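# Free a vial stuck on the autosampler needle

## Task

Pull the vial off the autosampler's needle, which has lifted it out of the tray, and set it upright in the tray's vacant well. At the end, every other vial must still sit in its own well, the tray must be slid fully in, and the needle must be straight to within 2 degrees (it bends easily). Hitting the glass hard, or letting it drop more than a few centimetres, fails the task.

## Robot and tools

Robot: two xArm7 seven-joint arms, left_arm and right_arm, each with a parallel two-finger gripper and a wrist camera. Their bases sit near (+0.020, +0.365, 0) m and (+0.048, -0.411, 0) m, each with a small yaw. A fixed camera stand is behind them. Cameras: cam_high (fixed, overhead view), cam_left_wrist and cam_right_wrist, each 672x504.

Scene frame: origin at table-top height, halfway between the two nominal bases. +x points out over the table, +z up, and left_arm is on the +y side. Arm names do not match image sides. Reported hand positions, orientations (quat_wxyz) and velocities use this frame. Expect errors of a few centimetres, larger at long reach. Each gripper's fingers point along its own +z and open along its own y. end_effector_position is the point between the closed pads, about 2 cm short of the fingertips. When the fingers close, the tips move about 10 mm further along +z, mostly while the pads are more than 40 mm apart.

The row format is shared by execute_actions and move. A row has 14 numbers, each in [-1, 1]. The first 7 are for left_arm: dx, dy, dz, rx, ry, rz, opening. The last 7 are the same for right_arm. Always send all 14, even if only one arm moves. dx..rz are an offset from that arm's Hand target, measured along the Hand target's own axes, not the scene axes. 1.0 means 0.6 m of travel or 180 degrees of turn. rx, ry and rz together form one rotation vector. The opening is not an offset but an absolute command: +1 is fully open (0.084 m) and -1 is closed. To leave an arm still, send six zeros for its pose, and resend its current opening, because 0 is itself a command for half open.

execute_actions(actions, cameras): actions is a list of actions. Each action is a table of up to 15 rows, one per 1/30 s step, so one action lasts 0.5 s. A short table repeats its last row. Every row in an action is an offset from the Hand target at that action's start, not from the row before. Each new action starts from the updated Hand target, so repeating the same offset moves the arm further. Sending an empty actions list returns camera images and the full state. cameras is a list of camera names: ["all"] for every camera, [] for none. An unknown name rejects the call.

move(target, speed, blend, opening_speed, blocking, cameras) gives straight-line gripper paths.
- target: one 14-number row, or a list of up to 15 rows. Every row is an offset from the Hand targets at the move's start, not chained from the previous row.
- speed: path speed in m/s, from 0.002 to 1, default 0.25. Turning is limited to twice that value in rad/s. Give one number, or one per target.
- blend: corner rounding in metres; 0, the default, stops at each target.
- opening_speed: how fast the finger command changes, per second on the -1..1 scale, at least 0.2.
- blocking=false: returns after about 0.5 s while the move keeps running.
- Limits: paths are capped at 10 s, and paths ignore obstacles. Faster motion means more lag and harder contact.
- Result: a "move:" line reports done (within 3 mm and 2 degrees), off_target, moving, held or fault. limits=paced means the pose was clipped; limits=held means steps were withheld, for example by the clearance check between the arms.

Other tools:
- wait(seconds, 0 to 3600): runs the scene without new commands.
- stop: brakes a running move.
- zoom_image(camera, region=[x0,y0,x1,y1]): enlarges pixels of that camera's latest image; the region is at most 504 by 504.
- clear_fault(arm): releases a reported torque fault.
- read_manual: licence texts only.
- finished_scene(scene): closes the scene for good.

Results show, per arm: end_effector_position, quaternion, velocities (omitted when joints are still), Hand target (the last commanded pose after clipping; the next offsets count from here), Tool commands, grip_measured, Joint positions (the last value is the finger opening in m), joint torques, and motor temperatures. They may also contain MOTOR HOT, TORQUE FAULT or OVER-TEMPERATURE FAULT lines.

Control behaviour:
- Orientation is clipped each step to at most 32 degrees from the measured orientation.
- The hand often settles short of its target. Send the remaining gap as a new offset.
- To stop pushing against something, command the target back behind the gripper.
- Large wrist turns can swing the elbow.

Gripping: with nothing held, grip_measured reads up to about 0.024 below the command. To hold an object firmly, command about 0.03 below the opening at which the pads first touched it; less than that holds more gently. The force is about 24 N per pad for objects up to about 6 cm wide. Closing fast can squeeze harder, which matters for glass.

Faults:
- Torque fault: contact torque over a joint's limit (wrist pitch 10 N m, wrist roll 10.8 N m, elbow 27.6 N m, and so on), or a motor held at its torque limit for 1 s, stops that arm until clear_fault.
- Heat: holding loads, stretched poses, or pushing toward unreachable poses heat the motors. MOTOR HOT appears at 65 °C. At 80 °C the arm's brakes lock for 30 to 60 s.

Cameras: calibration is given per camera (intrinsics and T_world_to_cam). Wrist images can lag while the arm moves.

Scene clock: simulated time keeps running while replies are written.

Avoid:
- hard knocks on the vials or letting one drop more than a few centimetres
- bending the needle
- arms hitting or pressing on each other, including one gripper closing on the other's fingers
- anything falling off the table or being left off it
- hard pushes against fixed parts
- letting go of something while it is still moving

Each tool is called after "Request:" as a command line: name --argument value for each argument, lists and objects as JSON in quotes; but a table of rows of numbers goes row by row, as --pt "numbers of a row", without its own name.

## Session

Request:
execute_actions --actions '[]'

Scene clock: 0.00 s.
left_arm: end_effector_position=(+0.2020, +0.3387, +0.3005) grip_measured=+1.00 end_effector_quat_wxyz=(+0.044, +0.961, -0.270, +0.048) | right_arm: end_effector_position=(+0.1664, +0.1722, +0.1224) grip_measured=+0.99 end_effector_quat_wxyz=(-0.142, +0.516, +0.834, +0.132)
Joint positions: left_arm=[-0.173 -1.157 0.117 0.516 0.008 1.584 0.375 0.084] | right_arm=[1.212 0.341 0.103 1.113 0.35 0.453 -0.991 0.084]
Joint velocities: within noise
Joint torques (N m): no reading
Motor temperatures (°C): left_arm=[36 33 35 37 38 36 40] | right_arm=[33 40 33 35 40 36 40]
Hand target: left_arm +0.2020, +0.3387, +0.3005; +0.044, +0.961, -0.270, +0.048 | right_arm +0.1664, +0.1722, +0.1224; -0.142, +0.516, +0.834, +0.132
Tool commands: left_gripper/opening=+1.0 right_gripper/opening=+1.0

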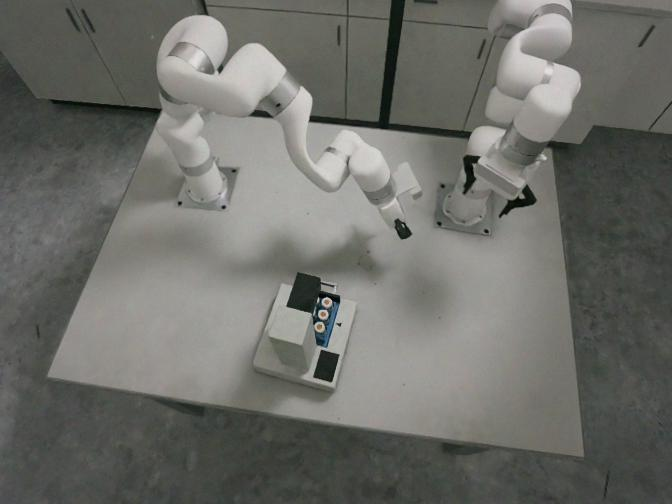

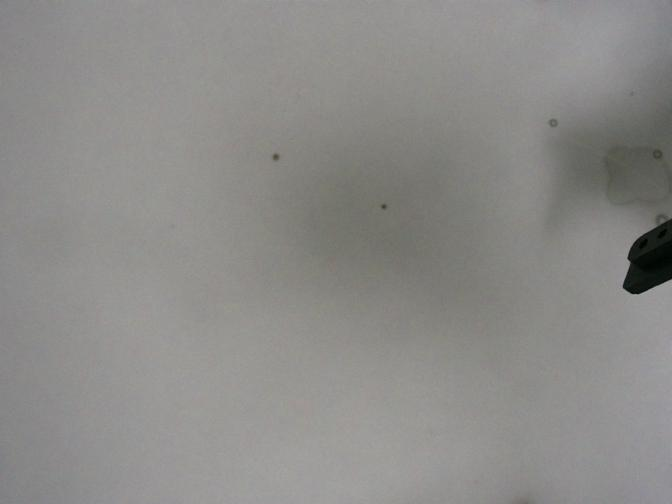

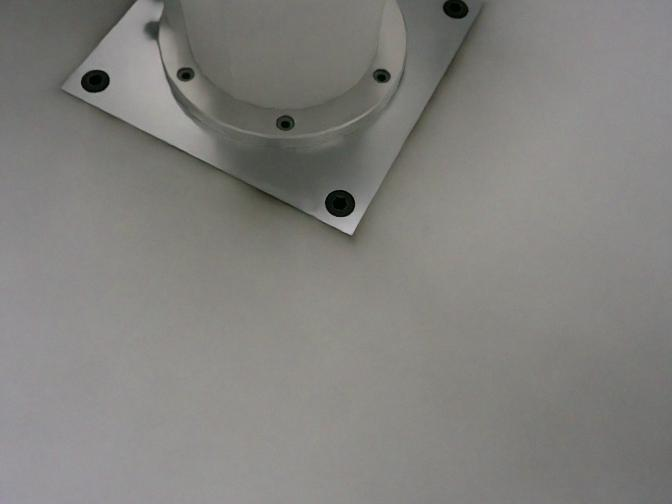

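Request:
zoom_image --camera "cam_high" --region '[240, 260, 370, 400]'

Scaled by 3.600.

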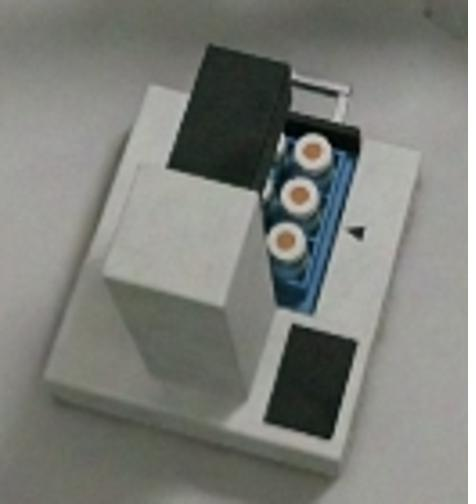

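Request:
move --target '[0,0,0,0,0,0,1,-0.5262,-0.111,-0.469,-0.252,0.1393,0.349,1]' --speed 0.3

Request:
move --target '[0.2552,0.2168,0.1447,-0.0053,0.267,0.0463,1,0,0,0,0,0,0,1]' --cameras '["all"]' --speed 0.3

Scene clock: 65.70 s.
left_arm: end_effector_position=(+0.2020, +0.3387, +0.3005) grip_measured=+1.00 end_effector_quat_wxyz=(+0.044, +0.961, -0.270, +0.048) | right_arm: end_effector_position=(+0.2509, -0.1155, +0.2196) grip_measured=+0.99 end_effector_quat_wxyz=(-0.168, +0.787, +0.454, +0.382)
Joint positions: left_arm=[-0.173 -1.157 0.117 0.516 0.008 1.584 0.375 0.084] | right_arm=[0.911 -0.84 0.293 0.01 0.664 -0.013 -0.478 0.084]
Joint torques (N m): left_arm=[0.43 3.87 -1.21 22.99 -0.35 -3.5 0.83] | right_arm=[5.05 6.17 -3.67 16.51 -1.44 -5.27 -1.03]
Motor temperatures (°C): left_arm=[36 33 35 42 38 36 40] | right_arm=[33 42 33 40 40 37 41]
Hand target: left_arm +0.2020, +0.3387, +0.3005; +0.044, +0.961, -0.270, +0.048 | right_arm +0.2509, -0.1155, +0.2196; -0.168, +0.787, +0.454, +0.382 (not the last commanded pose)
Off the commanded pose: left_arm 0.000 m, 0 deg | right_arm 0.113 m, 20 deg.
move: held (right_arm; a check stopped the path); limits=held
pose unreachable (right arm): on one or more control steps of this call, first in action 0 (counted from 0), this arm could not follow its commanded pose, so it was not sent that pose on those steps. It may still have moved: this result reports where it is.
cause: moving toward the commanded pose would bring two parts of the arm too close to each other (joints 2 (shoulder) to 5 (forearm roll) lie between them).

Scene clock: 67.90 s.
left_arm: end_effector_position=(+0.2493, +0.1780, +0.2513) grip_measured=+1.00 end_effector_quat_wxyz=(+0.143, +0.863, -0.297, +0.382) | right_arm: end_effector_position=(+0.2509, -0.1155, +0.2196) grip_measured=+0.99 end_effector_quat_wxyz=(-0.168, +0.787, +0.454, +0.382)
Joint positions: left_arm=[-0.511 -1.547 -0.245 -0.083 -0.431 0.64 0.22 0.084] | right_arm=[0.912 -0.84 0.293 0.01 0.664 -0.013 -0.478 0.084]
Joint torques (N m): left_arm=[3.77 2.04 6.81 27.75 2.99 -1.03 2.18] | right_arm=[5.35 6.54 -3.62 16.49 -1.26 -5.35 -0.96]
Hand target: left_arm +0.2493, +0.1780, +0.2513; +0.143, +0.863, -0.297, +0.382 (not the last commanded pose) | right_arm +0.2509, -0.1155, +0.2196; -0.168, +0.787, +0.454, +0.382
Off the commanded pose: left_arm 0.045 m, 7 deg | right_arm 0.000 m, 0 deg.
move: held (left_arm; a check stopped the path); limits=held
pose unreachable (left arm): on one or more control steps of this call, first in action 0 (counted from 0), this arm could not follow its commanded pose, so it was not sent that pose on those steps. It may still have moved: this result reports where it is.
cause: moving toward the commanded pose would bring two parts of the arm too close to each other (joints 2 (shoulder) to 6 (wrist pitch) lie between them).
cam_left_wrist: T_world_to_cam=[[-0.61437, -0.78822, 0.03531, 0.31823], [-0.54392, 0.39068, -0.74264, 0.32021], [0.57157, -0.47547, -0.66876, 0.24538]] pos_world=[0.22942, 0.24241, 0.39066]
cam_right_wrist: T_world_to_cam=[[0.83899, -0.53889, 0.07543, -0.25741], [-0.29569, -0.56788, -0.76817, 0.2467], [0.45679, 0.62219, -0.63579, 0.22756]] pos_world=[0.18497, -0.1402, 0.3536]

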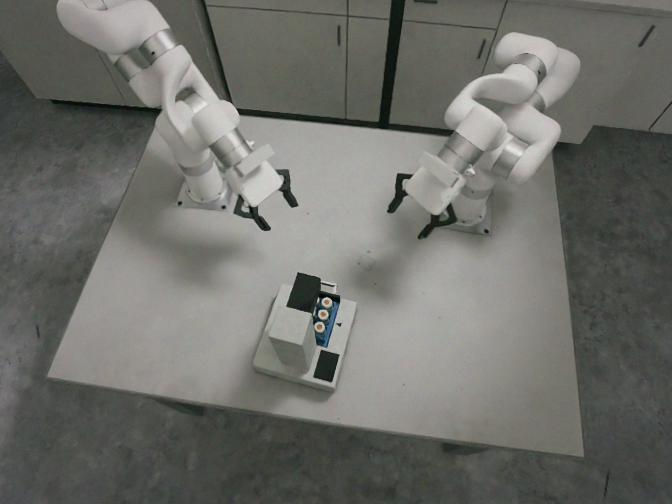

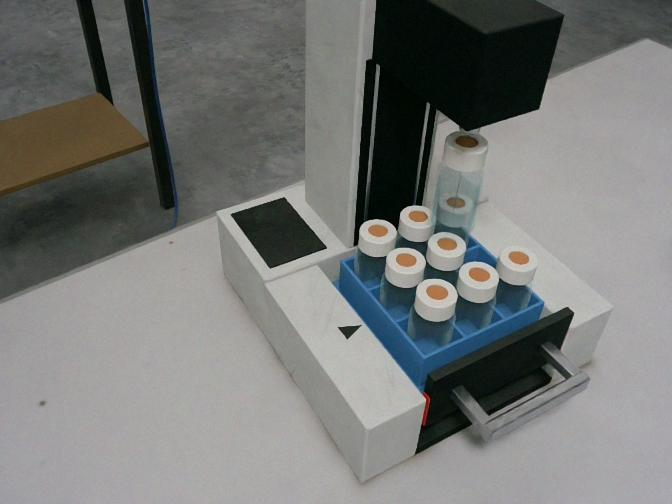

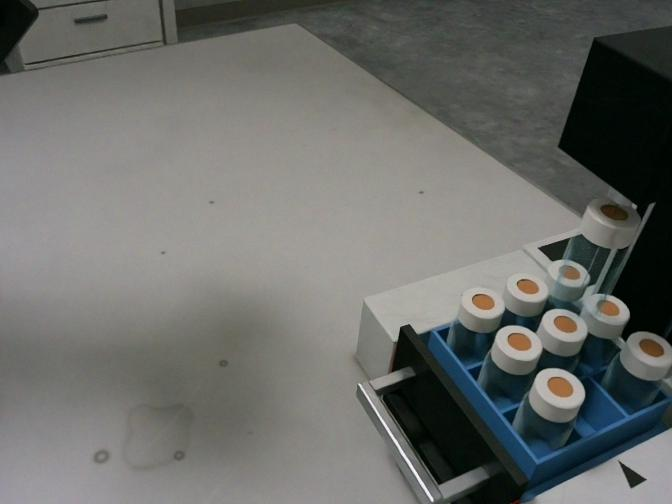

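Request:
zoom_image --camera "cam_left_wrist" --region '[320, 80, 620, 460]'

Request:
zoom_image --camera "cam_right_wrist" --region '[400, 140, 672, 504]'

Scaled by 1.326.

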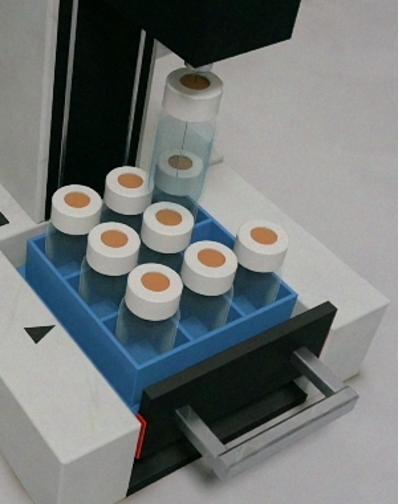

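Scaled by 1.385.

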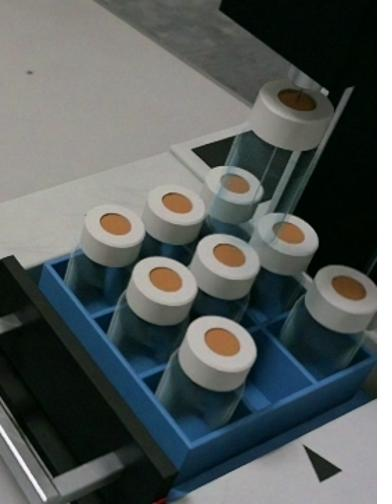

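Request:
zoom_image --camera "cam_left_wrist" --region '[420, 110, 520, 270]'

Request:
zoom_image --camera "cam_right_wrist" --region '[540, 160, 672, 360]'

Scaled by 3.150.

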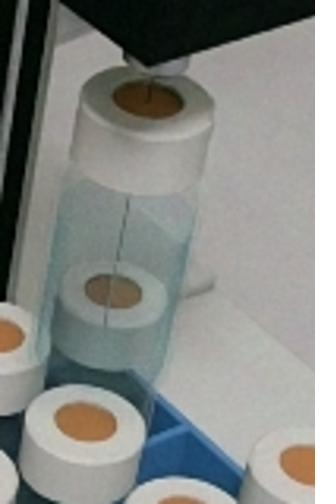

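Scaled by 2.520.

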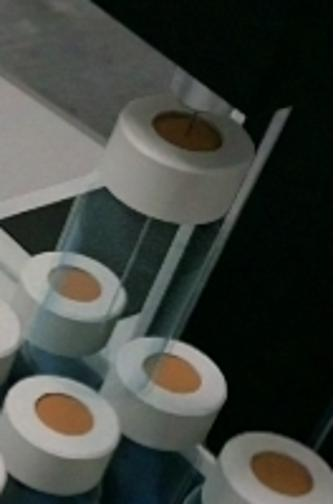

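Request:
move --target '[0,0,0,0,0,0,1,0.0812,0.0152,0.2227,0.0817,-0.2633,-0.1145,-0.4]' --speed 0.25 --cameras '["cam_left_wrist","cam_right_wrist"]'

Scene clock: 192.57 s.
left_arm: end_effector_position=(+0.2493, +0.1780, +0.2513) grip_measured=+1.00 end_effector_quat_wxyz=(+0.143, +0.863, -0.297, +0.382) | right_arm: end_effector_position=(+0.3330, -0.0101, +0.1702) grip_measured=-0.42 end_effector_quat_wxyz=(+0.000, +0.755, +0.656, +0.000)
Joint positions: left_arm=[-0.511 -1.547 -0.245 -0.083 -0.431 0.64 0.221 0.084] | right_arm=[0.604 0.135 0.332 1.099 -0.053 0.971 -0.438 0.026]
Joint torques (N m): left_arm=[3.63 2.02 6.65 23.82 2.96 -1.25 1.53] | right_arm=[5.46 -20.73 3.35 16.85 -2.34 -0.19 1.04]
Hand target: left_arm +0.2493, +0.1780, +0.2513; +0.143, +0.863, -0.297, +0.382 | right_arm +0.3330, -0.0100, +0.1702; +0.000, +0.755, +0.656, +0.000
Off the commanded pose: left_arm 0.000 m, 0 deg | right_arm 0.000 m, 0 deg.
move: done
cam_left_wrist: T_world_to_cam=[[-0.61437, -0.78822, 0.03531, 0.31822], [-0.54392, 0.39068, -0.74264, 0.32028], [0.57157, -0.47547, -0.66876, 0.24545]] pos_world=[0.22942, 0.24241, 0.39076]
cam_right_wrist: T_world_to_cam=[[0.98856, -0.15083, 0.00182, -0.2992], [-0.15076, -0.98835, -0.02079, 0.11319], [0.00493, 0.02028, -0.99978, 0.29941]] pos_world=[0.31136, 0.06067, 0.30224]

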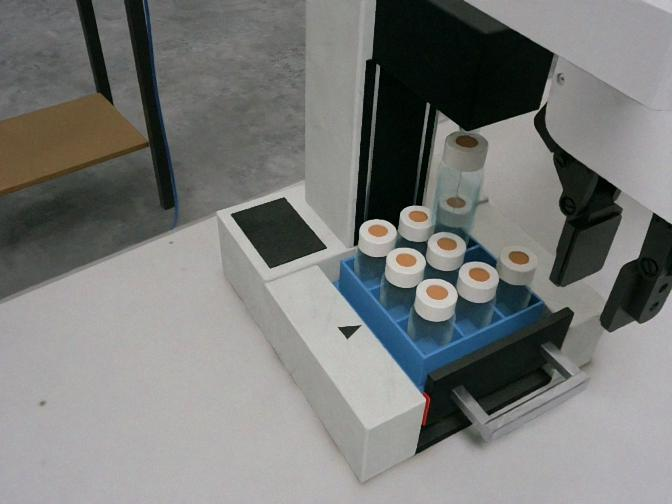

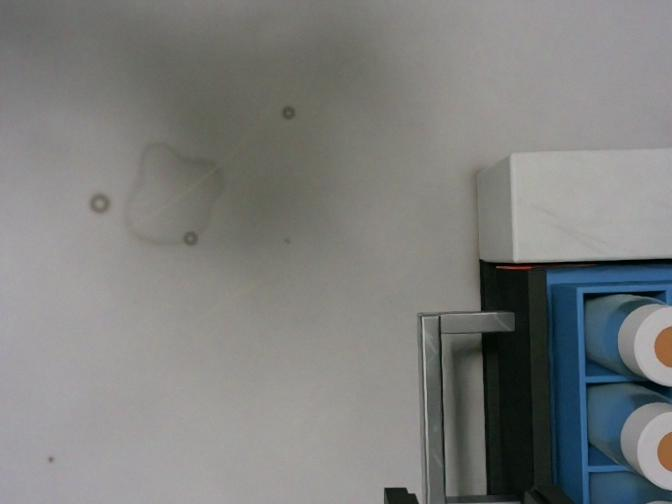

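Request:
move --target '[0,0,0,0,0,0,1,0.0097,0.0087,0.165,0,0,0,-0.35]' --speed 0.12 --cameras '["cam_left_wrist"]'

Scene clock: 218.70 s.
left_arm: end_effector_position=(+0.2493, +0.1780, +0.2513) grip_measured=+1.00 end_effector_quat_wxyz=(+0.143, +0.863, -0.297, +0.382) | right_arm: end_effector_position=(+0.3390, -0.0049, +0.0712) grip_measured=-0.37 end_effector_quat_wxyz=(+0.000, +0.755, +0.656, +0.000)
Joint positions: left_arm=[-0.511 -1.547 -0.245 -0.083 -0.431 0.64 0.221 0.084] | right_arm=[0.623 0.327 0.306 1.032 -0.146 0.723 -0.377 0.028]
Joint torques (N m): left_arm=[-0.08 2.63 6.58 23.46 3.19 -3.95 1.96] | right_arm=[5.17 -23.99 -1.18 15.19 -2.42 -4.07 1.04]
Hand target: left_arm +0.2493, +0.1780, +0.2513; +0.143, +0.863, -0.297, +0.382 | right_arm +0.3390, -0.0049, +0.0712; +0.000, +0.755, +0.656, +0.000
Off the commanded pose: left_arm 0.000 m, 0 deg | right_arm 0.000 m, 0 deg.
move: done
cam_left_wrist: T_world_to_cam=[[-0.61437, -0.78822, 0.03531, 0.31823], [-0.54392, 0.39068, -0.74264, 0.32021], [0.57157, -0.47547, -0.66876, 0.24538]] pos_world=[0.22942, 0.24241, 0.39066]

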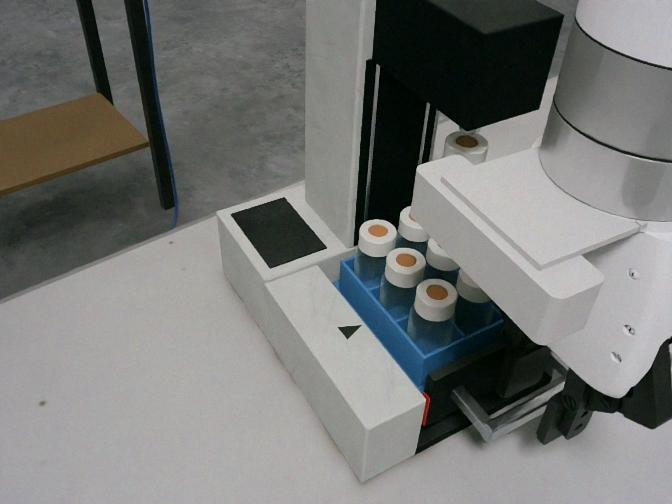

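Request:
move --pt "0 0 0 0 0 0 1 0 0 0.0001 0 0 0 -0.9" --pt "0 0 0 0 0 0 1 0 -0.125 0.0001 0 0 0 -0.9" --speed 0.07 --cameras '["cam_left_wrist","cam_right_wrist"]'

Scene clock: 232.30 s.
left_arm: end_effector_position=(+0.2493, +0.1780, +0.2513) grip_measured=+1.00 end_effector_quat_wxyz=(+0.143, +0.863, -0.297, +0.382) | right_arm: end_effector_position=(+0.2648, +0.0056, +0.0711) grip_measured=-0.83 end_effector_quat_wxyz=(+0.000, +0.755, +0.656, +0.000)
Joint positions: left_arm=[-0.511 -1.547 -0.245 -0.083 -0.431 0.64 0.221 0.084] | right_arm=[0.705 0.247 0.36 0.912 -0.136 0.684 -0.24 0.008]
Joint torques (N m): left_arm=[-1.49 2.8 6.31 23.58 2.6 -4.69 2.24] | right_arm=[11.25 -35.7 7.83 15.18 3.72 -9.3 1.44]
Hand target: left_arm +0.2493, +0.1780, +0.2513; +0.143, +0.863, -0.297, +0.382 | right_arm +0.2647, +0.0056, +0.0711; +0.000, +0.755, +0.656, +0.000
Off the commanded pose: left_arm 0.000 m, 0 deg | right_arm 0.000 m, 0 deg.
move: done
cam_left_wrist: T_world_to_cam=[[-0.61437, -0.78822, 0.03531, 0.31823], [-0.54392, 0.39068, -0.74264, 0.32021], [0.57157, -0.47547, -0.66876, 0.24538]] pos_world=[0.22942, 0.24241, 0.39066]
cam_right_wrist: T_world_to_cam=[[0.98856, -0.15083, 0.00183, -0.22923], [-0.15076, -0.98835, -0.02069, 0.11635], [0.00493, 0.02018, -0.99978, 0.20036]] pos_world=[0.24316, 0.07637, 0.20314]

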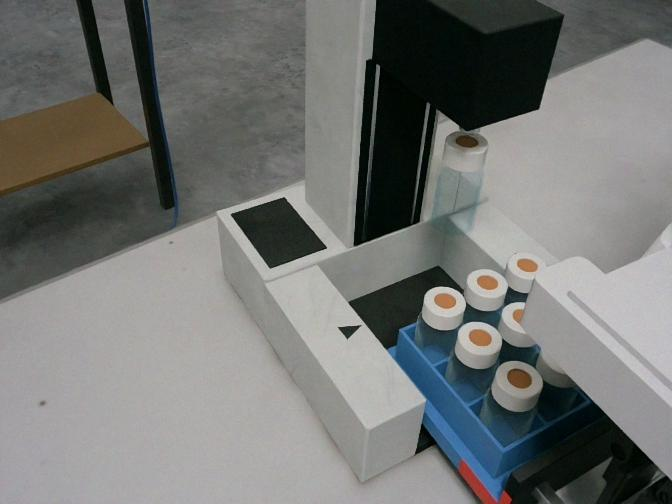

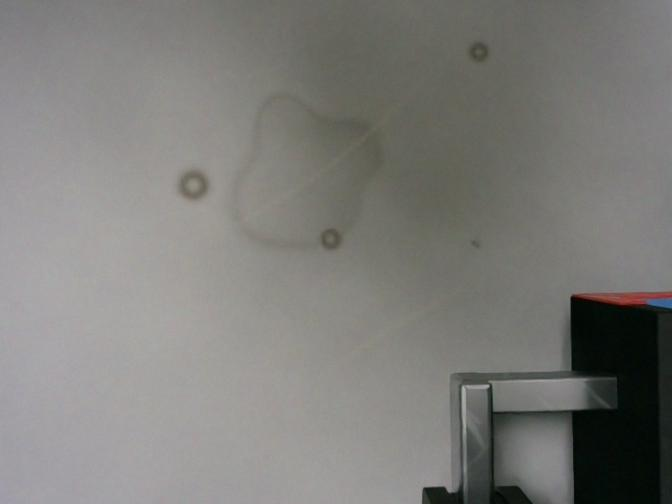

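Request:
move --target '[0.232,-0.0422,0.2917,-0.2453,0.0008,0.2242,0.1,0,0,0,0,0,0,-0.9]' --speed 0.25 --cameras '["cam_high","cam_left_wrist"]'

Scene clock: 311.97 s.
left_arm: end_effector_position=(+0.4396, +0.0587, +0.2378) grip_measured=+0.09 end_effector_quat_wxyz=(-0.314, -0.595, +0.688, -0.271) | right_arm: end_effector_position=(+0.2647, +0.0056, +0.0711) grip_measured=-0.83 end_effector_quat_wxyz=(+0.000, +0.755, +0.656, +0.000)
Joint positions: left_arm=[-1.305 0.128 1.072 1.036 -1.105 1.151 2.006 0.048] | right_arm=[0.705 0.247 0.36 0.912 -0.136 0.684 -0.24 0.008]
Joint torques (N m): left_arm=[3.85 -10.46 -1.35 26.08 -3.66 0.66 2.22] | right_arm=[11.03 -36.05 7.73 16.53 0.02 -8.54 1.45]
Motor temperatures (°C): left_arm=[36 33 35 45 38 37 40] | right_arm=[33 42 35 42 40 42 41]
Hand target: left_arm +0.4396, +0.0587, +0.2378; -0.314, -0.595, +0.688, -0.271 | right_arm +0.2647, +0.0056, +0.0711; +0.000, +0.755, +0.656, +0.000
Off the commanded pose: left_arm 0.000 m, 0 deg | right_arm 0.000 m, 0 deg.
move: done
cam_left_wrist: T_world_to_cam=[[-0.99074, 0.1349, 0.01517, 0.45769], [0.07749, 0.65373, -0.75275, 0.17414], [-0.11146, -0.74461, -0.65813, 0.38433]] pos_world=[0.4828, 0.11059, 0.37708]

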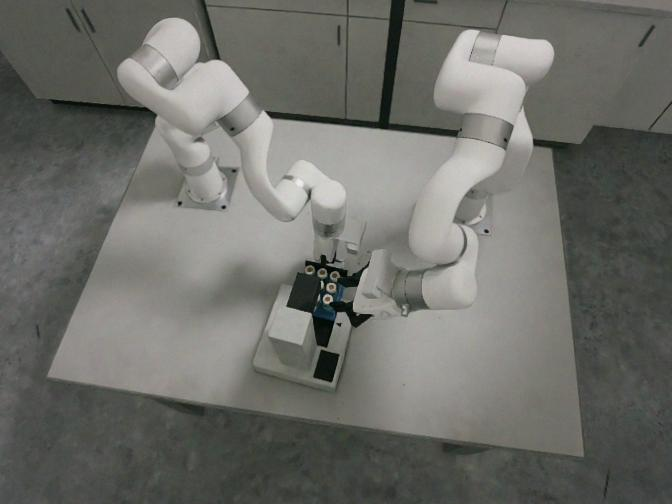

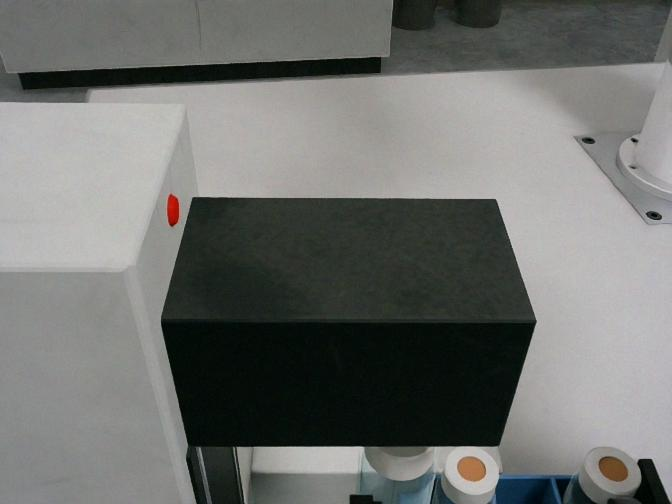

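Request:
zoom_image --camera "cam_left_wrist" --region '[330, 400, 672, 504]'

Scaled by 1.474.

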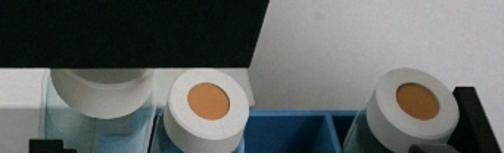

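Request:
move --target '[0,-0.0217,0.067,0,0,0,0.1,0,0,0,0,0,0,-0.9]' --speed 0.15 --cameras '["cam_left_wrist"]'

Request:
zoom_image --camera "cam_left_wrist" --region '[300, 360, 672, 504]'

Scene clock: 359.80 s.
left_arm: end_effector_position=(+0.4481, +0.0268, +0.2114) grip_measured=+0.09 end_effector_quat_wxyz=(-0.314, -0.595, +0.688, -0.271) | right_arm: end_effector_position=(+0.2647, +0.0056, +0.0711) grip_measured=-0.83 end_effector_quat_wxyz=(+0.000, +0.755, +0.656, +0.000)
Joint positions: left_arm=[-1.269 0.284 1.015 1.087 -1.251 1.18 2.059 0.048] | right_arm=[0.705 0.247 0.36 0.912 -0.136 0.684 -0.24 0.008]
Joint torques (N m): left_arm=[1.29 -14.66 -1.63 27.81 -4.79 0.85 2.33] | right_arm=[10.52 -35.07 7.43 15.28 0.74 -9.33 0.62]
Hand target: left_arm +0.4481, +0.0268, +0.2114; -0.314, -0.595, +0.688, -0.271 | right_arm +0.2647, +0.0056, +0.0711; +0.000, +0.755, +0.656, +0.000
Off the commanded pose: left_arm 0.000 m, 0 deg | right_arm 0.000 m, 0 deg.
move: done
cam_left_wrist: T_world_to_cam=[[-0.99075, 0.13484, 0.01524, 0.47079], [0.07739, 0.65374, -0.75275, 0.17444], [-0.11146, -0.74461, -0.65813, 0.34422]] pos_world=[0.4913, 0.07879, 0.35068]

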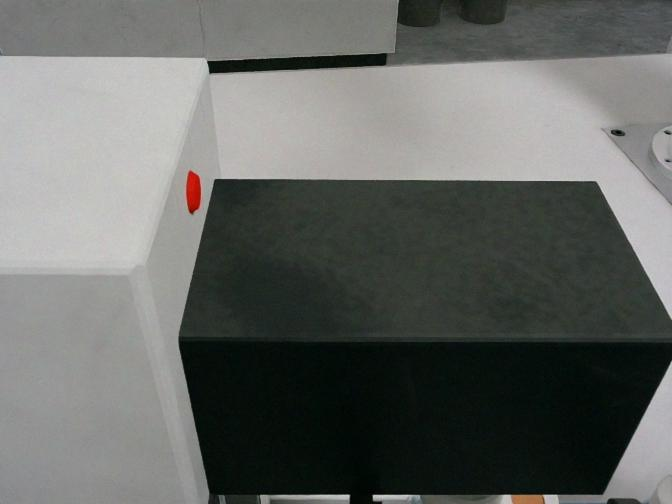

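Scaled by 1.355.

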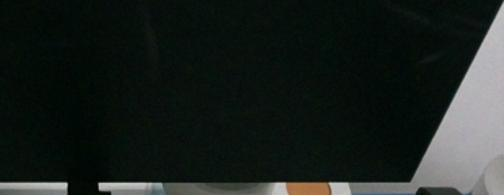

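Request:
move --pt "0 0 0 0 0 0 0.1 0 0 0.0001 0 0 0 -0.35" --pt "0 0 0 0 0 0 0.1 0 0 -0.215 0 0 0 -0.35" --pt "0 0 0 0 0 0 0.1 -0.2598 0.306 -0.215 0 0.361 0 -0.35" --speed 0.25 --blend '[0,0.03,0]' --cameras '["cam_right_wrist"]'

Scene clock: 402.77 s.
left_arm: end_effector_position=(+0.4481, +0.0268, +0.2114) grip_measured=+0.09 end_effector_quat_wxyz=(-0.314, -0.595, +0.688, -0.271) | right_arm: end_effector_position=(+0.4246, -0.1746, +0.2000) grip_measured=-0.37 end_effector_quat_wxyz=(-0.352, +0.637, +0.553, +0.406)
Joint positions: left_arm=[-1.269 0.284 1.015 1.087 -1.251 1.18 2.059 0.048] | right_arm=[0.685 -0.149 -0.558 0.58 1.435 0.992 -2.338 0.028]
Joint torques (N m): left_arm=[-3.59 -13.75 -0.81 27.9 -4.97 1.03 2.17] | right_arm=[-5.49 -7.98 -1.73 15.22 3.17 2.2 -0.97]
Hand target: left_arm +0.4481, +0.0268, +0.2114; -0.314, -0.595, +0.688, -0.271 | right_arm +0.4246, -0.1746, +0.2000; -0.352, +0.637, +0.553, +0.406
Off the commanded pose: left_arm 0.000 m, 0 deg | right_arm 0.000 m, 0 deg.
move: done
cam_right_wrist: T_world_to_cam=[[0.98917, -0.14652, -0.00867, -0.412], [-0.06705, -0.39855, -0.91469, 0.2112], [0.13056, 0.90537, -0.40406, 0.31412]] pos_world=[0.38068, -0.26059, 0.31653]

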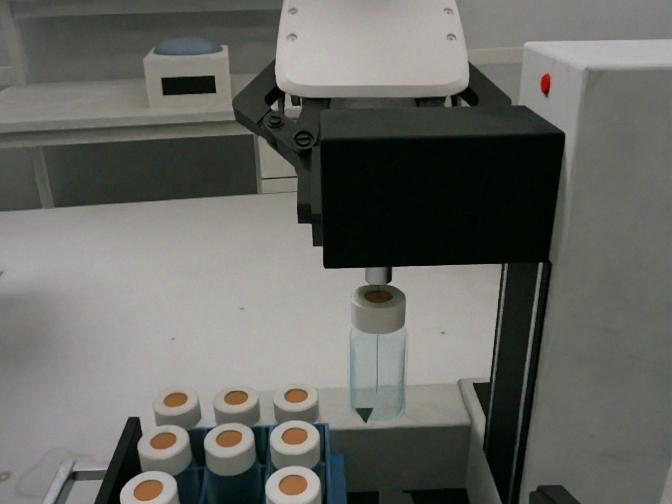

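Request:
move --target '[-0.002,0,0.0977,0,0,0,0.1,0,0,0,0,0,0,-0.35]' --speed 0.08 --cameras '["cam_right_wrist"]'

Request:
zoom_image --camera "cam_right_wrist" --region '[270, 230, 510, 430]'

Scene clock: 408.63 s.
left_arm: end_effector_position=(+0.4421, -0.0158, +0.1722) grip_measured=+0.09 end_effector_quat_wxyz=(-0.314, -0.595, +0.688, -0.271) | right_arm: end_effector_position=(+0.4246, -0.1746, +0.2000) grip_measured=-0.37 end_effector_quat_wxyz=(-0.352, +0.637, +0.553, +0.406)
Joint positions: left_arm=[-1.266 0.408 0.933 1.108 -1.396 1.144 2.104 0.048] | right_arm=[0.685 -0.149 -0.558 0.58 1.435 0.992 -2.338 0.028]
Joint torques (N m): left_arm=[-11.52 -2.59 -19.84 40.44 -8.09 -3.56 2.77] | right_arm=[-5.43 -8.06 -1.7 15.18 3.11 2.31 -0.94]
Hand target: left_arm +0.4418, -0.0162, +0.1721; -0.314, -0.595, +0.688, -0.271 | right_arm +0.4246, -0.1746, +0.2000; -0.352, +0.637, +0.553, +0.406
Off the commanded pose: left_arm 0.000 m, 0 deg | right_arm 0.000 m, 0 deg.
move: done
cam_right_wrist: T_world_to_cam=[[0.98917, -0.14652, -0.00867, -0.412], [-0.06705, -0.39855, -0.91469, 0.2112], [0.13056, 0.90537, -0.40406, 0.31412]] pos_world=[0.38068, -0.26059, 0.31653]

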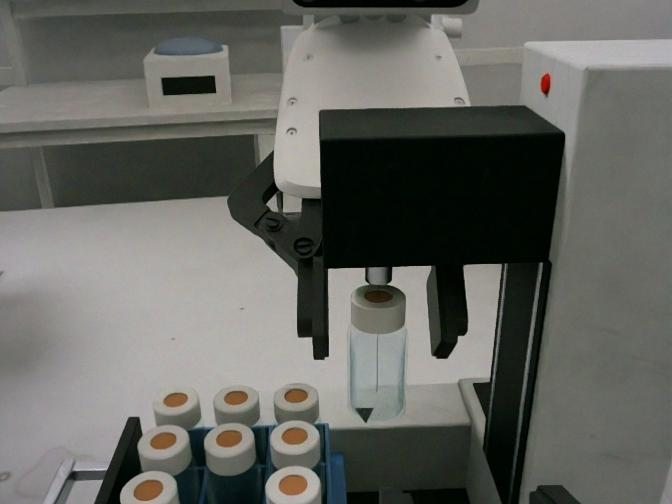

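Scaled by 2.100.

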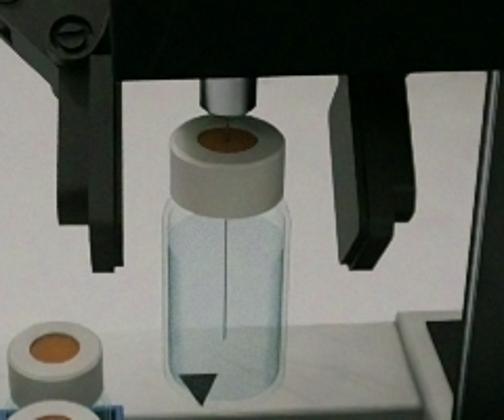

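Request:
move --pt "0.002 0 -0.13 0 0 0 0.1 0 0 0 0 0 0 -0.35" --pt "-0.0358 0.0017 -0.12 0 0.1167 0 0.1 0 0 0 0 0 0 -0.35" --pt "0 0.0017 0 0 0.1167 0 0.1 0 0 0 0 0 0 -0.35" --speed '[0.1,0.15,0.08]' --blend '[0.01,0.01,0]' --cameras '["cam_right_wrist"]'

Request:
zoom_image --camera "cam_right_wrist" --region '[270, 230, 510, 430]'

Scene clock: 448.87 s.
left_arm: end_effector_position=(+0.4408, -0.0160, +0.1721) grip_measured=+0.09 end_effector_quat_wxyz=(-0.434, -0.536, +0.620, -0.375) | right_arm: end_effector_position=(+0.4246, -0.1746, +0.2000) grip_measured=-0.37 end_effector_quat_wxyz=(-0.352, +0.637, +0.553, +0.406)
Joint positions: left_arm=[-1.056 0.498 0.832 1.053 -1.714 1.457 2.38 0.048] | right_arm=[0.685 -0.149 -0.558 0.58 1.435 0.992 -2.338 0.028]
Joint torques (N m): left_arm=[-2.86 -20.44 3.51 22.01 -4.14 -0.78 1.63] | right_arm=[-5 -8.6 -1.2 14.83 3.08 2.04 -0.51]
Motor temperatures (°C): left_arm=[37 33 38 56 40 36 40] | right_arm=[33 41 34 42 40 39 41]
Hand target: left_arm +0.4408, -0.0161, +0.1721; -0.434, -0.536, +0.620, -0.375 | right_arm +0.4246, -0.1746, +0.2000; -0.352, +0.637, +0.553, +0.406
Off the commanded pose: left_arm 0.000 m, 0 deg | right_arm 0.000 m, 0 deg.
move: done
cam_right_wrist: T_world_to_cam=[[0.98917, -0.14652, -0.00867, -0.412], [-0.06705, -0.39855, -0.91469, 0.2112], [0.13056, 0.90537, -0.40406, 0.31412]] pos_world=[0.38068, -0.26059, 0.31653]

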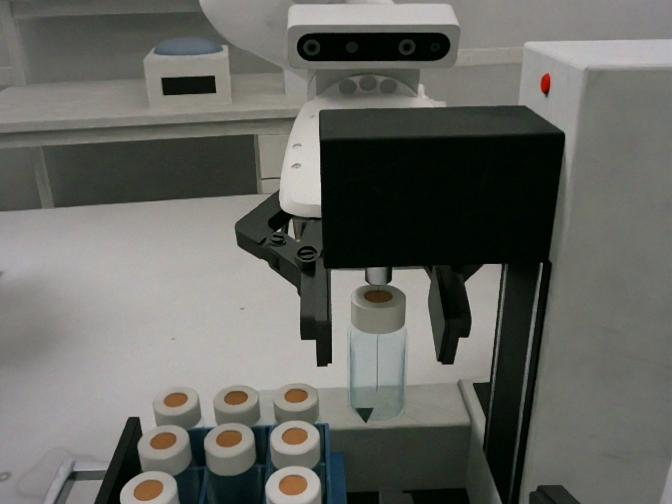

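Scaled by 2.100.

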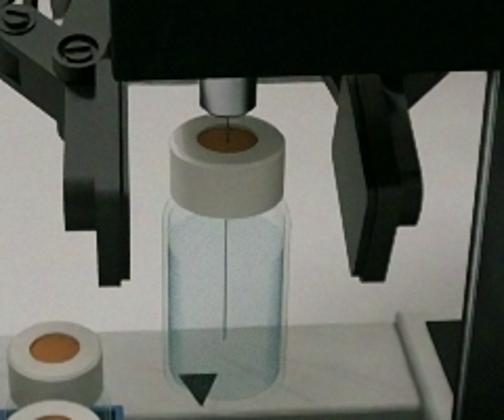

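Request:
move --pt "0 0.0031 0 0 0 0 0.1 0 0 0 0 0 0 -0.35" --pt "0 0.0032 0 0 0 0 -0.27 0 0 0 0 0 0 -0.35" --speed 0.05 --opening_speed 0.5 --cameras '["cam_right_wrist"]'

Request:
zoom_image --camera "cam_right_wrist" --region '[300, 250, 460, 410]'

Scene clock: 467.87 s.
left_arm: end_effector_position=(+0.4389, -0.0158, +0.1721) grip_measured=-0.29 end_effector_quat_wxyz=(-0.434, -0.536, +0.620, -0.375) | right_arm: end_effector_position=(+0.4246, -0.1746, +0.2000) grip_measured=-0.37 end_effector_quat_wxyz=(-0.352, +0.637, +0.553, +0.406)
Joint positions: left_arm=[-1.06 0.492 0.833 1.046 -1.713 1.454 2.382 0.032] | right_arm=[0.685 -0.149 -0.558 0.58 1.435 0.992 -2.338 0.028]
Joint torques (N m): left_arm=[-3.1 -27.27 11.67 14.4 1.83 -0.48 2.22] | right_arm=[-4.72 -8.9 -1.15 14.89 2.94 1.99 -0.63]
Motor temperatures (°C): left_arm=[37 33 36 50 39 36 40] | right_arm=[33 41 34 42 40 38 41]
Hand target: left_arm +0.4389, -0.0158, +0.1721; -0.434, -0.536, +0.620, -0.375 | right_arm +0.4246, -0.1746, +0.2000; -0.352, +0.637, +0.553, +0.406
Off the commanded pose: left_arm 0.000 m, 0 deg | right_arm 0.000 m, 0 deg.
move: done
cam_right_wrist: T_world_to_cam=[[0.98917, -0.14652, -0.00867, -0.412], [-0.06705, -0.39855, -0.91469, 0.2112], [0.13056, 0.90537, -0.40406, 0.31412]] pos_world=[0.38068, -0.26059, 0.31653]

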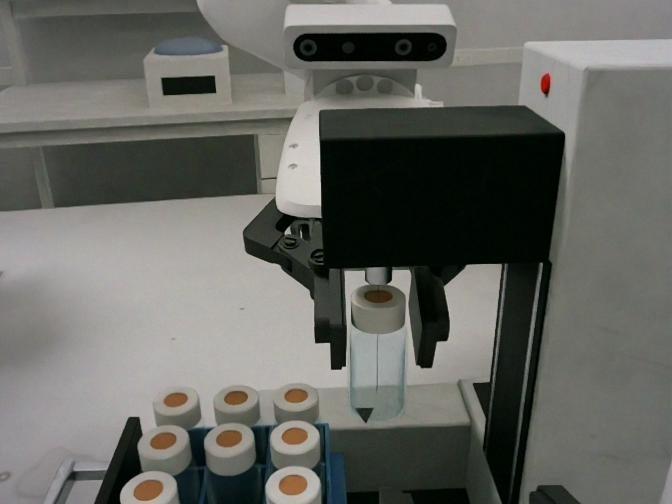

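Scaled by 3.150.

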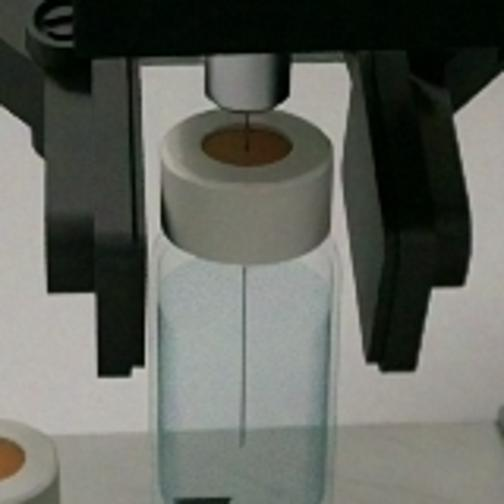

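Request:
move --target '[0,0.0001,0,0,0,0,-0.46,0,0,0,0,0,0,-0.35]' --speed 0.05 --opening_speed 0.3 --cameras '["cam_right_wrist"]'

Request:
zoom_image --camera "cam_right_wrist" --region '[300, 250, 460, 410]'

Scene clock: 478.27 s.
left_arm: end_effector_position=(+0.4389, -0.0158, +0.1721) grip_measured=-0.37 end_effector_quat_wxyz=(-0.434, -0.536, +0.620, -0.375) | right_arm: end_effector_position=(+0.4246, -0.1746, +0.2000) grip_measured=-0.37 end_effector_quat_wxyz=(-0.352, +0.637, +0.553, +0.406)
Joint positions: left_arm=[-1.06 0.492 0.833 1.046 -1.713 1.454 2.382 0.028] | right_arm=[0.685 -0.149 -0.558 0.58 1.435 0.992 -2.338 0.028]
Joint torques (N m): left_arm=[-2.65 -26.81 11.95 14.36 1.81 -0.63 2.11] | right_arm=[-4.79 -9.21 -0.98 14.75 2.96 1.98 -0.65]
Hand target: left_arm +0.4389, -0.0158, +0.1721; -0.434, -0.536, +0.620, -0.375 | right_arm +0.4246, -0.1746, +0.2000; -0.352, +0.637, +0.553, +0.406
Off the commanded pose: left_arm 0.000 m, 0 deg | right_arm 0.000 m, 0 deg.
move: done
cam_right_wrist: T_world_to_cam=[[0.98917, -0.14652, -0.00867, -0.412], [-0.06705, -0.39855, -0.91469, 0.2112], [0.13056, 0.90537, -0.40406, 0.31412]] pos_world=[0.38068, -0.26059, 0.31653]

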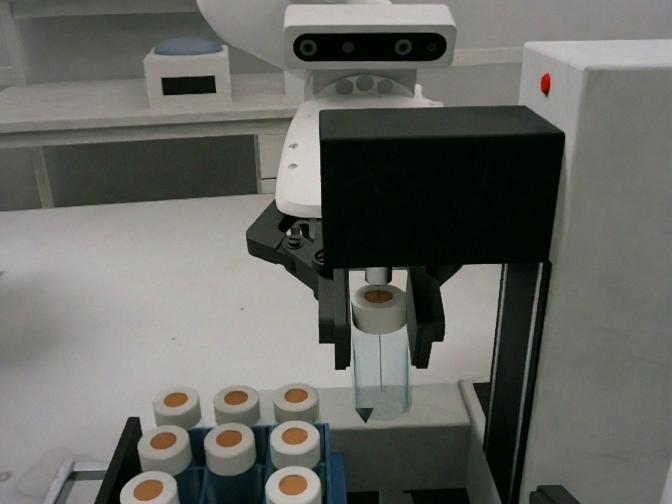

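Scaled by 3.150.

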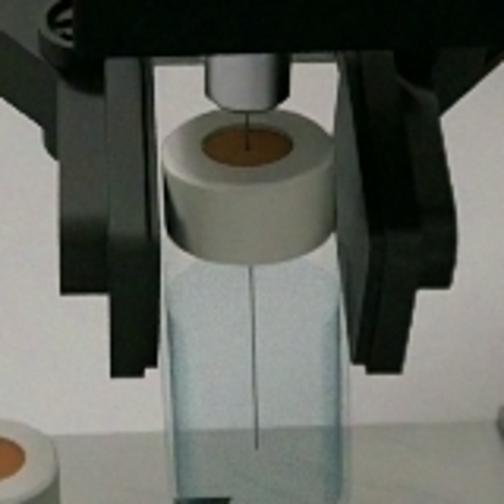

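Request:
move --pt "0 0.0001 0 0 0 0 -0.35 0 0 0 0 0 0 -0.35" --pt "0 0.0011 0 0 0 -0.007 -0.36 0 0 0 0 0 0 -0.35" --pt "0 0.0011 0 0 0 -0.007 -0.46 0 0 0 0 0 0 -0.35" --speed 0.05 --opening_speed 0.5 --cameras '["cam_right_wrist"]'

Request:
zoom_image --camera "cam_right_wrist" --region '[300, 250, 460, 410]'

Scene clock: 521.00 s.
left_arm: end_effector_position=(+0.4382, -0.0157, +0.1721) grip_measured=-0.37 end_effector_quat_wxyz=(+0.438, +0.543, -0.614, +0.370) | right_arm: end_effector_position=(+0.4246, -0.1746, +0.2000) grip_measured=-0.37 end_effector_quat_wxyz=(-0.352, +0.637, +0.553, +0.406)
Joint positions: left_arm=[-1.061 0.49 0.833 1.043 -1.713 1.452 2.361 0.028] | right_arm=[0.685 -0.149 -0.558 0.58 1.435 0.992 -2.338 0.028]
Joint torques (N m): left_arm=[-2.54 -26.59 2.92 14.28 1.85 0.49 -1.97] | right_arm=[-4.75 -9.27 -0.91 14.68 3.03 1.9 -0.65]
Motor temperatures (°C): left_arm=[36 34 36 43 39 36 40] | right_arm=[33 41 34 42 40 38 41]
Hand target: left_arm +0.4382, -0.0157, +0.1721; -0.438, -0.543, +0.614, -0.370 | right_arm +0.4246, -0.1746, +0.2000; -0.352, +0.637, +0.553, +0.406
Off the commanded pose: left_arm 0.000 m, 0 deg | right_arm 0.000 m, 0 deg.
move: done
cam_right_wrist: T_world_to_cam=[[0.98917, -0.14652, -0.00867, -0.412], [-0.06705, -0.39855, -0.91469, 0.2112], [0.13056, 0.90537, -0.40406, 0.31412]] pos_world=[0.38068, -0.26059, 0.31653]

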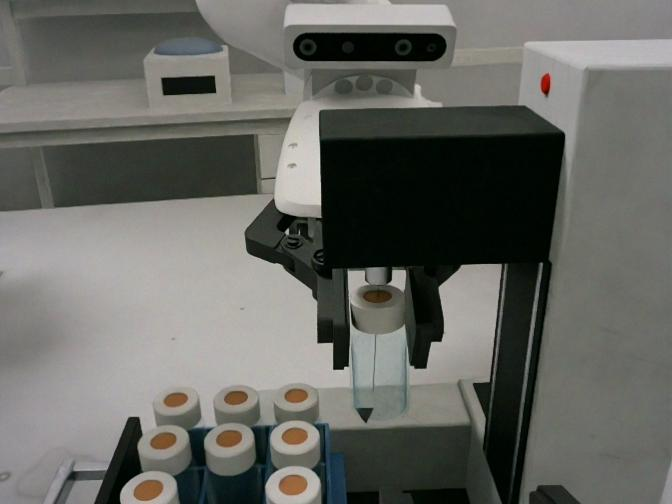

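Scaled by 3.150.

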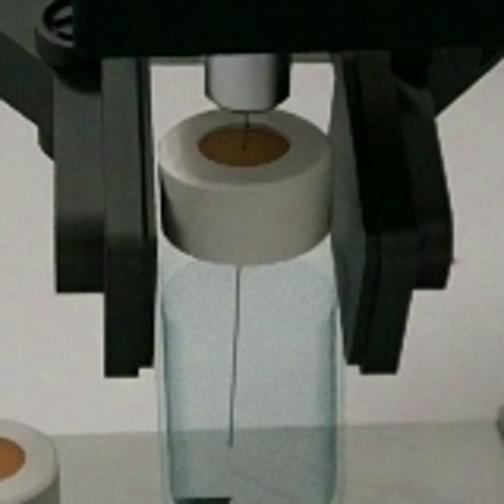

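Request:
move --pt "0 -0.0004 0 0 0 0 -0.46 0 0 0 0 0 0 -0.35" --pt "0 -0.0004 0 0 0 0 -0.65 0 0 0 0 0 0 -0.35" --speed 0.05 --opening_speed 0.4 --cameras '["cam_right_wrist"]'

Request:
zoom_image --camera "cam_right_wrist" --region '[300, 250, 460, 410]'

Scene clock: 536.13 s.
left_arm: end_effector_position=(+0.4384, -0.0157, +0.1721) grip_measured=-0.37 end_effector_quat_wxyz=(+0.438, +0.543, -0.614, +0.370) | right_arm: end_effector_position=(+0.4246, -0.1746, +0.2000) grip_measured=-0.37 end_effector_quat_wxyz=(-0.352, +0.637, +0.553, +0.406)
Joint positions: left_arm=[-1.06 0.491 0.833 1.044 -1.713 1.453 2.361 0.028] | right_arm=[0.685 -0.149 -0.558 0.58 1.435 0.992 -2.338 0.028]
Joint torques (N m): left_arm=[3.75 -19.07 3.22 21.4 -3.22 1.93 -1.95] | right_arm=[-4.65 -9.24 -0.8 14.71 3.01 1.92 -0.68]
Hand target: left_arm +0.4384, -0.0157, +0.1721; -0.438, -0.543, +0.614, -0.370 | right_arm +0.4246, -0.1746, +0.2000; -0.352, +0.637, +0.553, +0.406
Off the commanded pose: left_arm 0.000 m, 0 deg | right_arm 0.000 m, 0 deg.
move: done
cam_right_wrist: T_world_to_cam=[[0.98917, -0.14652, -0.00867, -0.412], [-0.06705, -0.39855, -0.91469, 0.2112], [0.13056, 0.90537, -0.40406, 0.31412]] pos_world=[0.38068, -0.26059, 0.31653]

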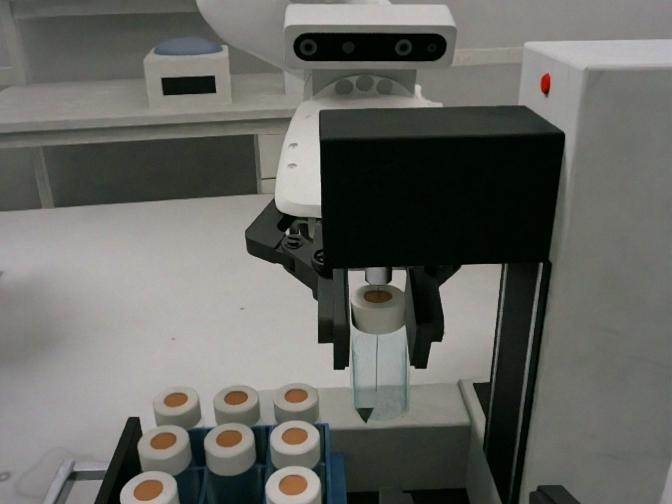

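Scaled by 3.150.

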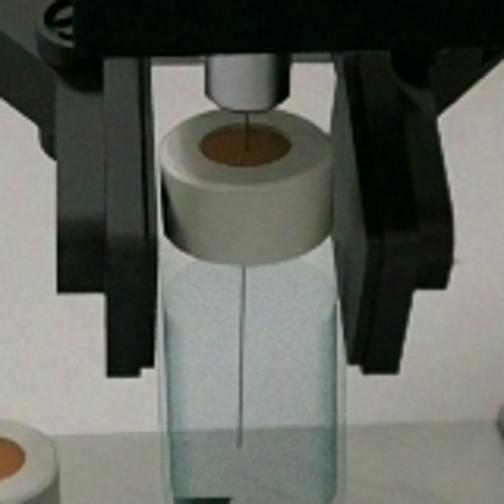

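Request:
move --target '[-0.03915,-0.00088,0.01432,0,0,0,-0.65,0,0,0,0,0,0,-0.35]' --speed 0.03 --cameras '["cam_right_wrist"]'

Request:
zoom_image --camera "cam_right_wrist" --region '[300, 250, 460, 490]'

Scene clock: 546.20 s.
left_arm: end_effector_position=(+0.4384, -0.0158, +0.1471) grip_measured=-0.37 end_effector_quat_wxyz=(+0.438, +0.543, -0.614, +0.370) | right_arm: end_effector_position=(+0.4246, -0.1746, +0.2000) grip_measured=-0.37 end_effector_quat_wxyz=(-0.352, +0.637, +0.553, +0.406)
Joint positions: left_arm=[-1.034 0.553 0.806 1.048 -1.752 1.475 2.406 0.028] | right_arm=[0.685 -0.149 -0.558 0.58 1.435 0.992 -2.338 0.028]
Joint torques (N m): left_arm=[3.74 -20.37 3.65 20.83 -4.28 2.56 2.3] | right_arm=[-4.56 -9.49 -0.88 14.66 2.95 1.9 -0.66]
Hand target: left_arm +0.4384, -0.0158, +0.1470; -0.438, -0.543, +0.614, -0.370 | right_arm +0.4246, -0.1746, +0.2000; -0.352, +0.637, +0.553, +0.406
Off the commanded pose: left_arm 0.000 m, 0 deg | right_arm 0.000 m, 0 deg.
move: done
cam_right_wrist: T_world_to_cam=[[0.98917, -0.14652, -0.00867, -0.412], [-0.06705, -0.39855, -0.91469, 0.2112], [0.13056, 0.90537, -0.40406, 0.31412]] pos_world=[0.38068, -0.26059, 0.31653]

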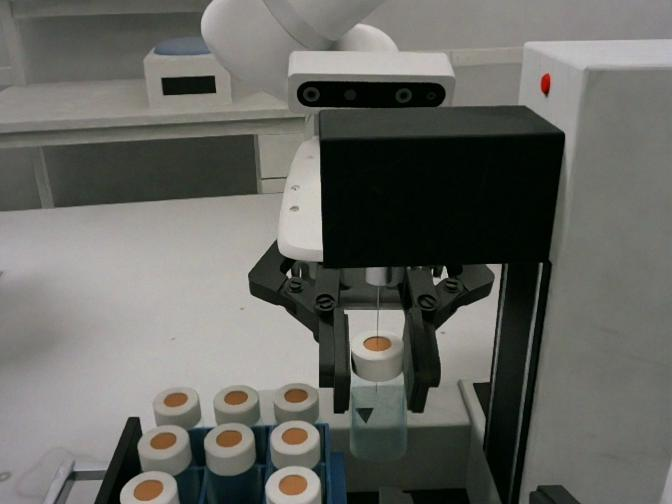

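Scaled by 2.100.

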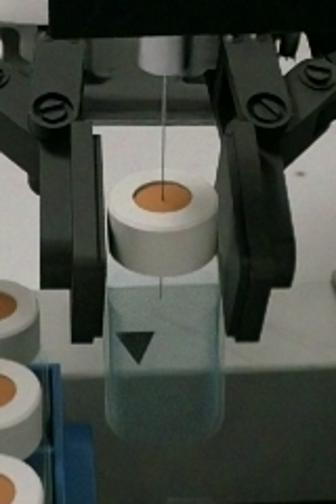

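Request:
move --target '[-0.0485,-0.0011,0.01775,0,0,0,-0.65,0,0,0,0,0,0,-0.35]' --speed 0.03 --cameras '["cam_right_wrist"]'

Request:
zoom_image --camera "cam_right_wrist" --region '[300, 250, 460, 490]'

Scene clock: 563.80 s.
left_arm: end_effector_position=(+0.4385, -0.0158, +0.1161) grip_measured=-0.37 end_effector_quat_wxyz=(+0.438, +0.543, -0.614, +0.370) | right_arm: end_effector_position=(+0.4246, -0.1746, +0.2000) grip_measured=-0.37 end_effector_quat_wxyz=(-0.352, +0.637, +0.553, +0.406)
Joint positions: left_arm=[-1.002 0.631 0.771 1.06 -1.797 1.5 2.458 0.028] | right_arm=[0.685 -0.149 -0.558 0.58 1.435 0.992 -2.338 0.028]
Joint torques (N m): left_arm=[3.74 -21.76 4.19 19.99 -4.2 2.76 2.15] | right_arm=[-4.44 -9.39 -0.88 14.58 3.05 1.87 -0.7]
Hand target: left_arm +0.4385, -0.0158, +0.1160; -0.438, -0.543, +0.614, -0.370 | right_arm +0.4246, -0.1746, +0.2000; -0.352, +0.637, +0.553, +0.406
Off the commanded pose: left_arm 0.000 m, 0 deg | right_arm 0.000 m, 0 deg.
move: done
cam_right_wrist: T_world_to_cam=[[0.98917, -0.14652, -0.00867, -0.412], [-0.06705, -0.39855, -0.91469, 0.2112], [0.13056, 0.90537, -0.40406, 0.31412]] pos_world=[0.38068, -0.26059, 0.31653]

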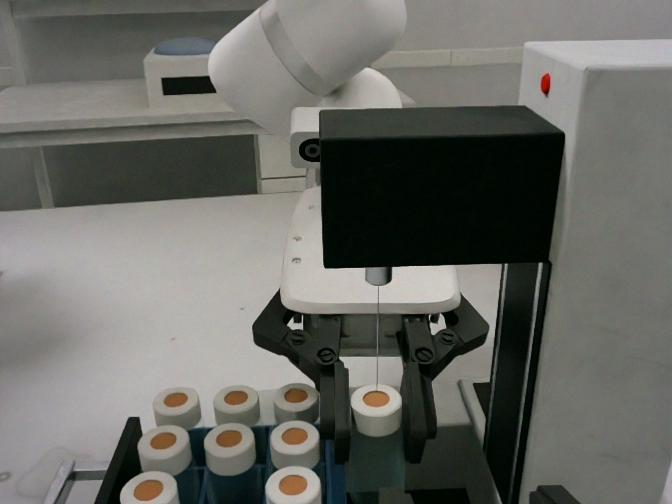

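Scaled by 2.100.

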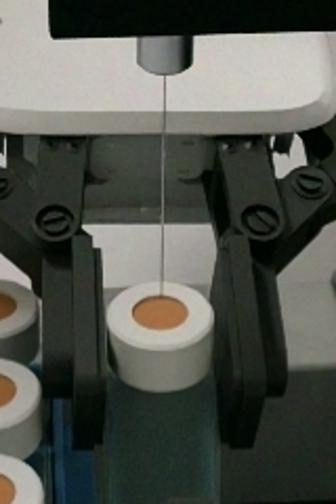

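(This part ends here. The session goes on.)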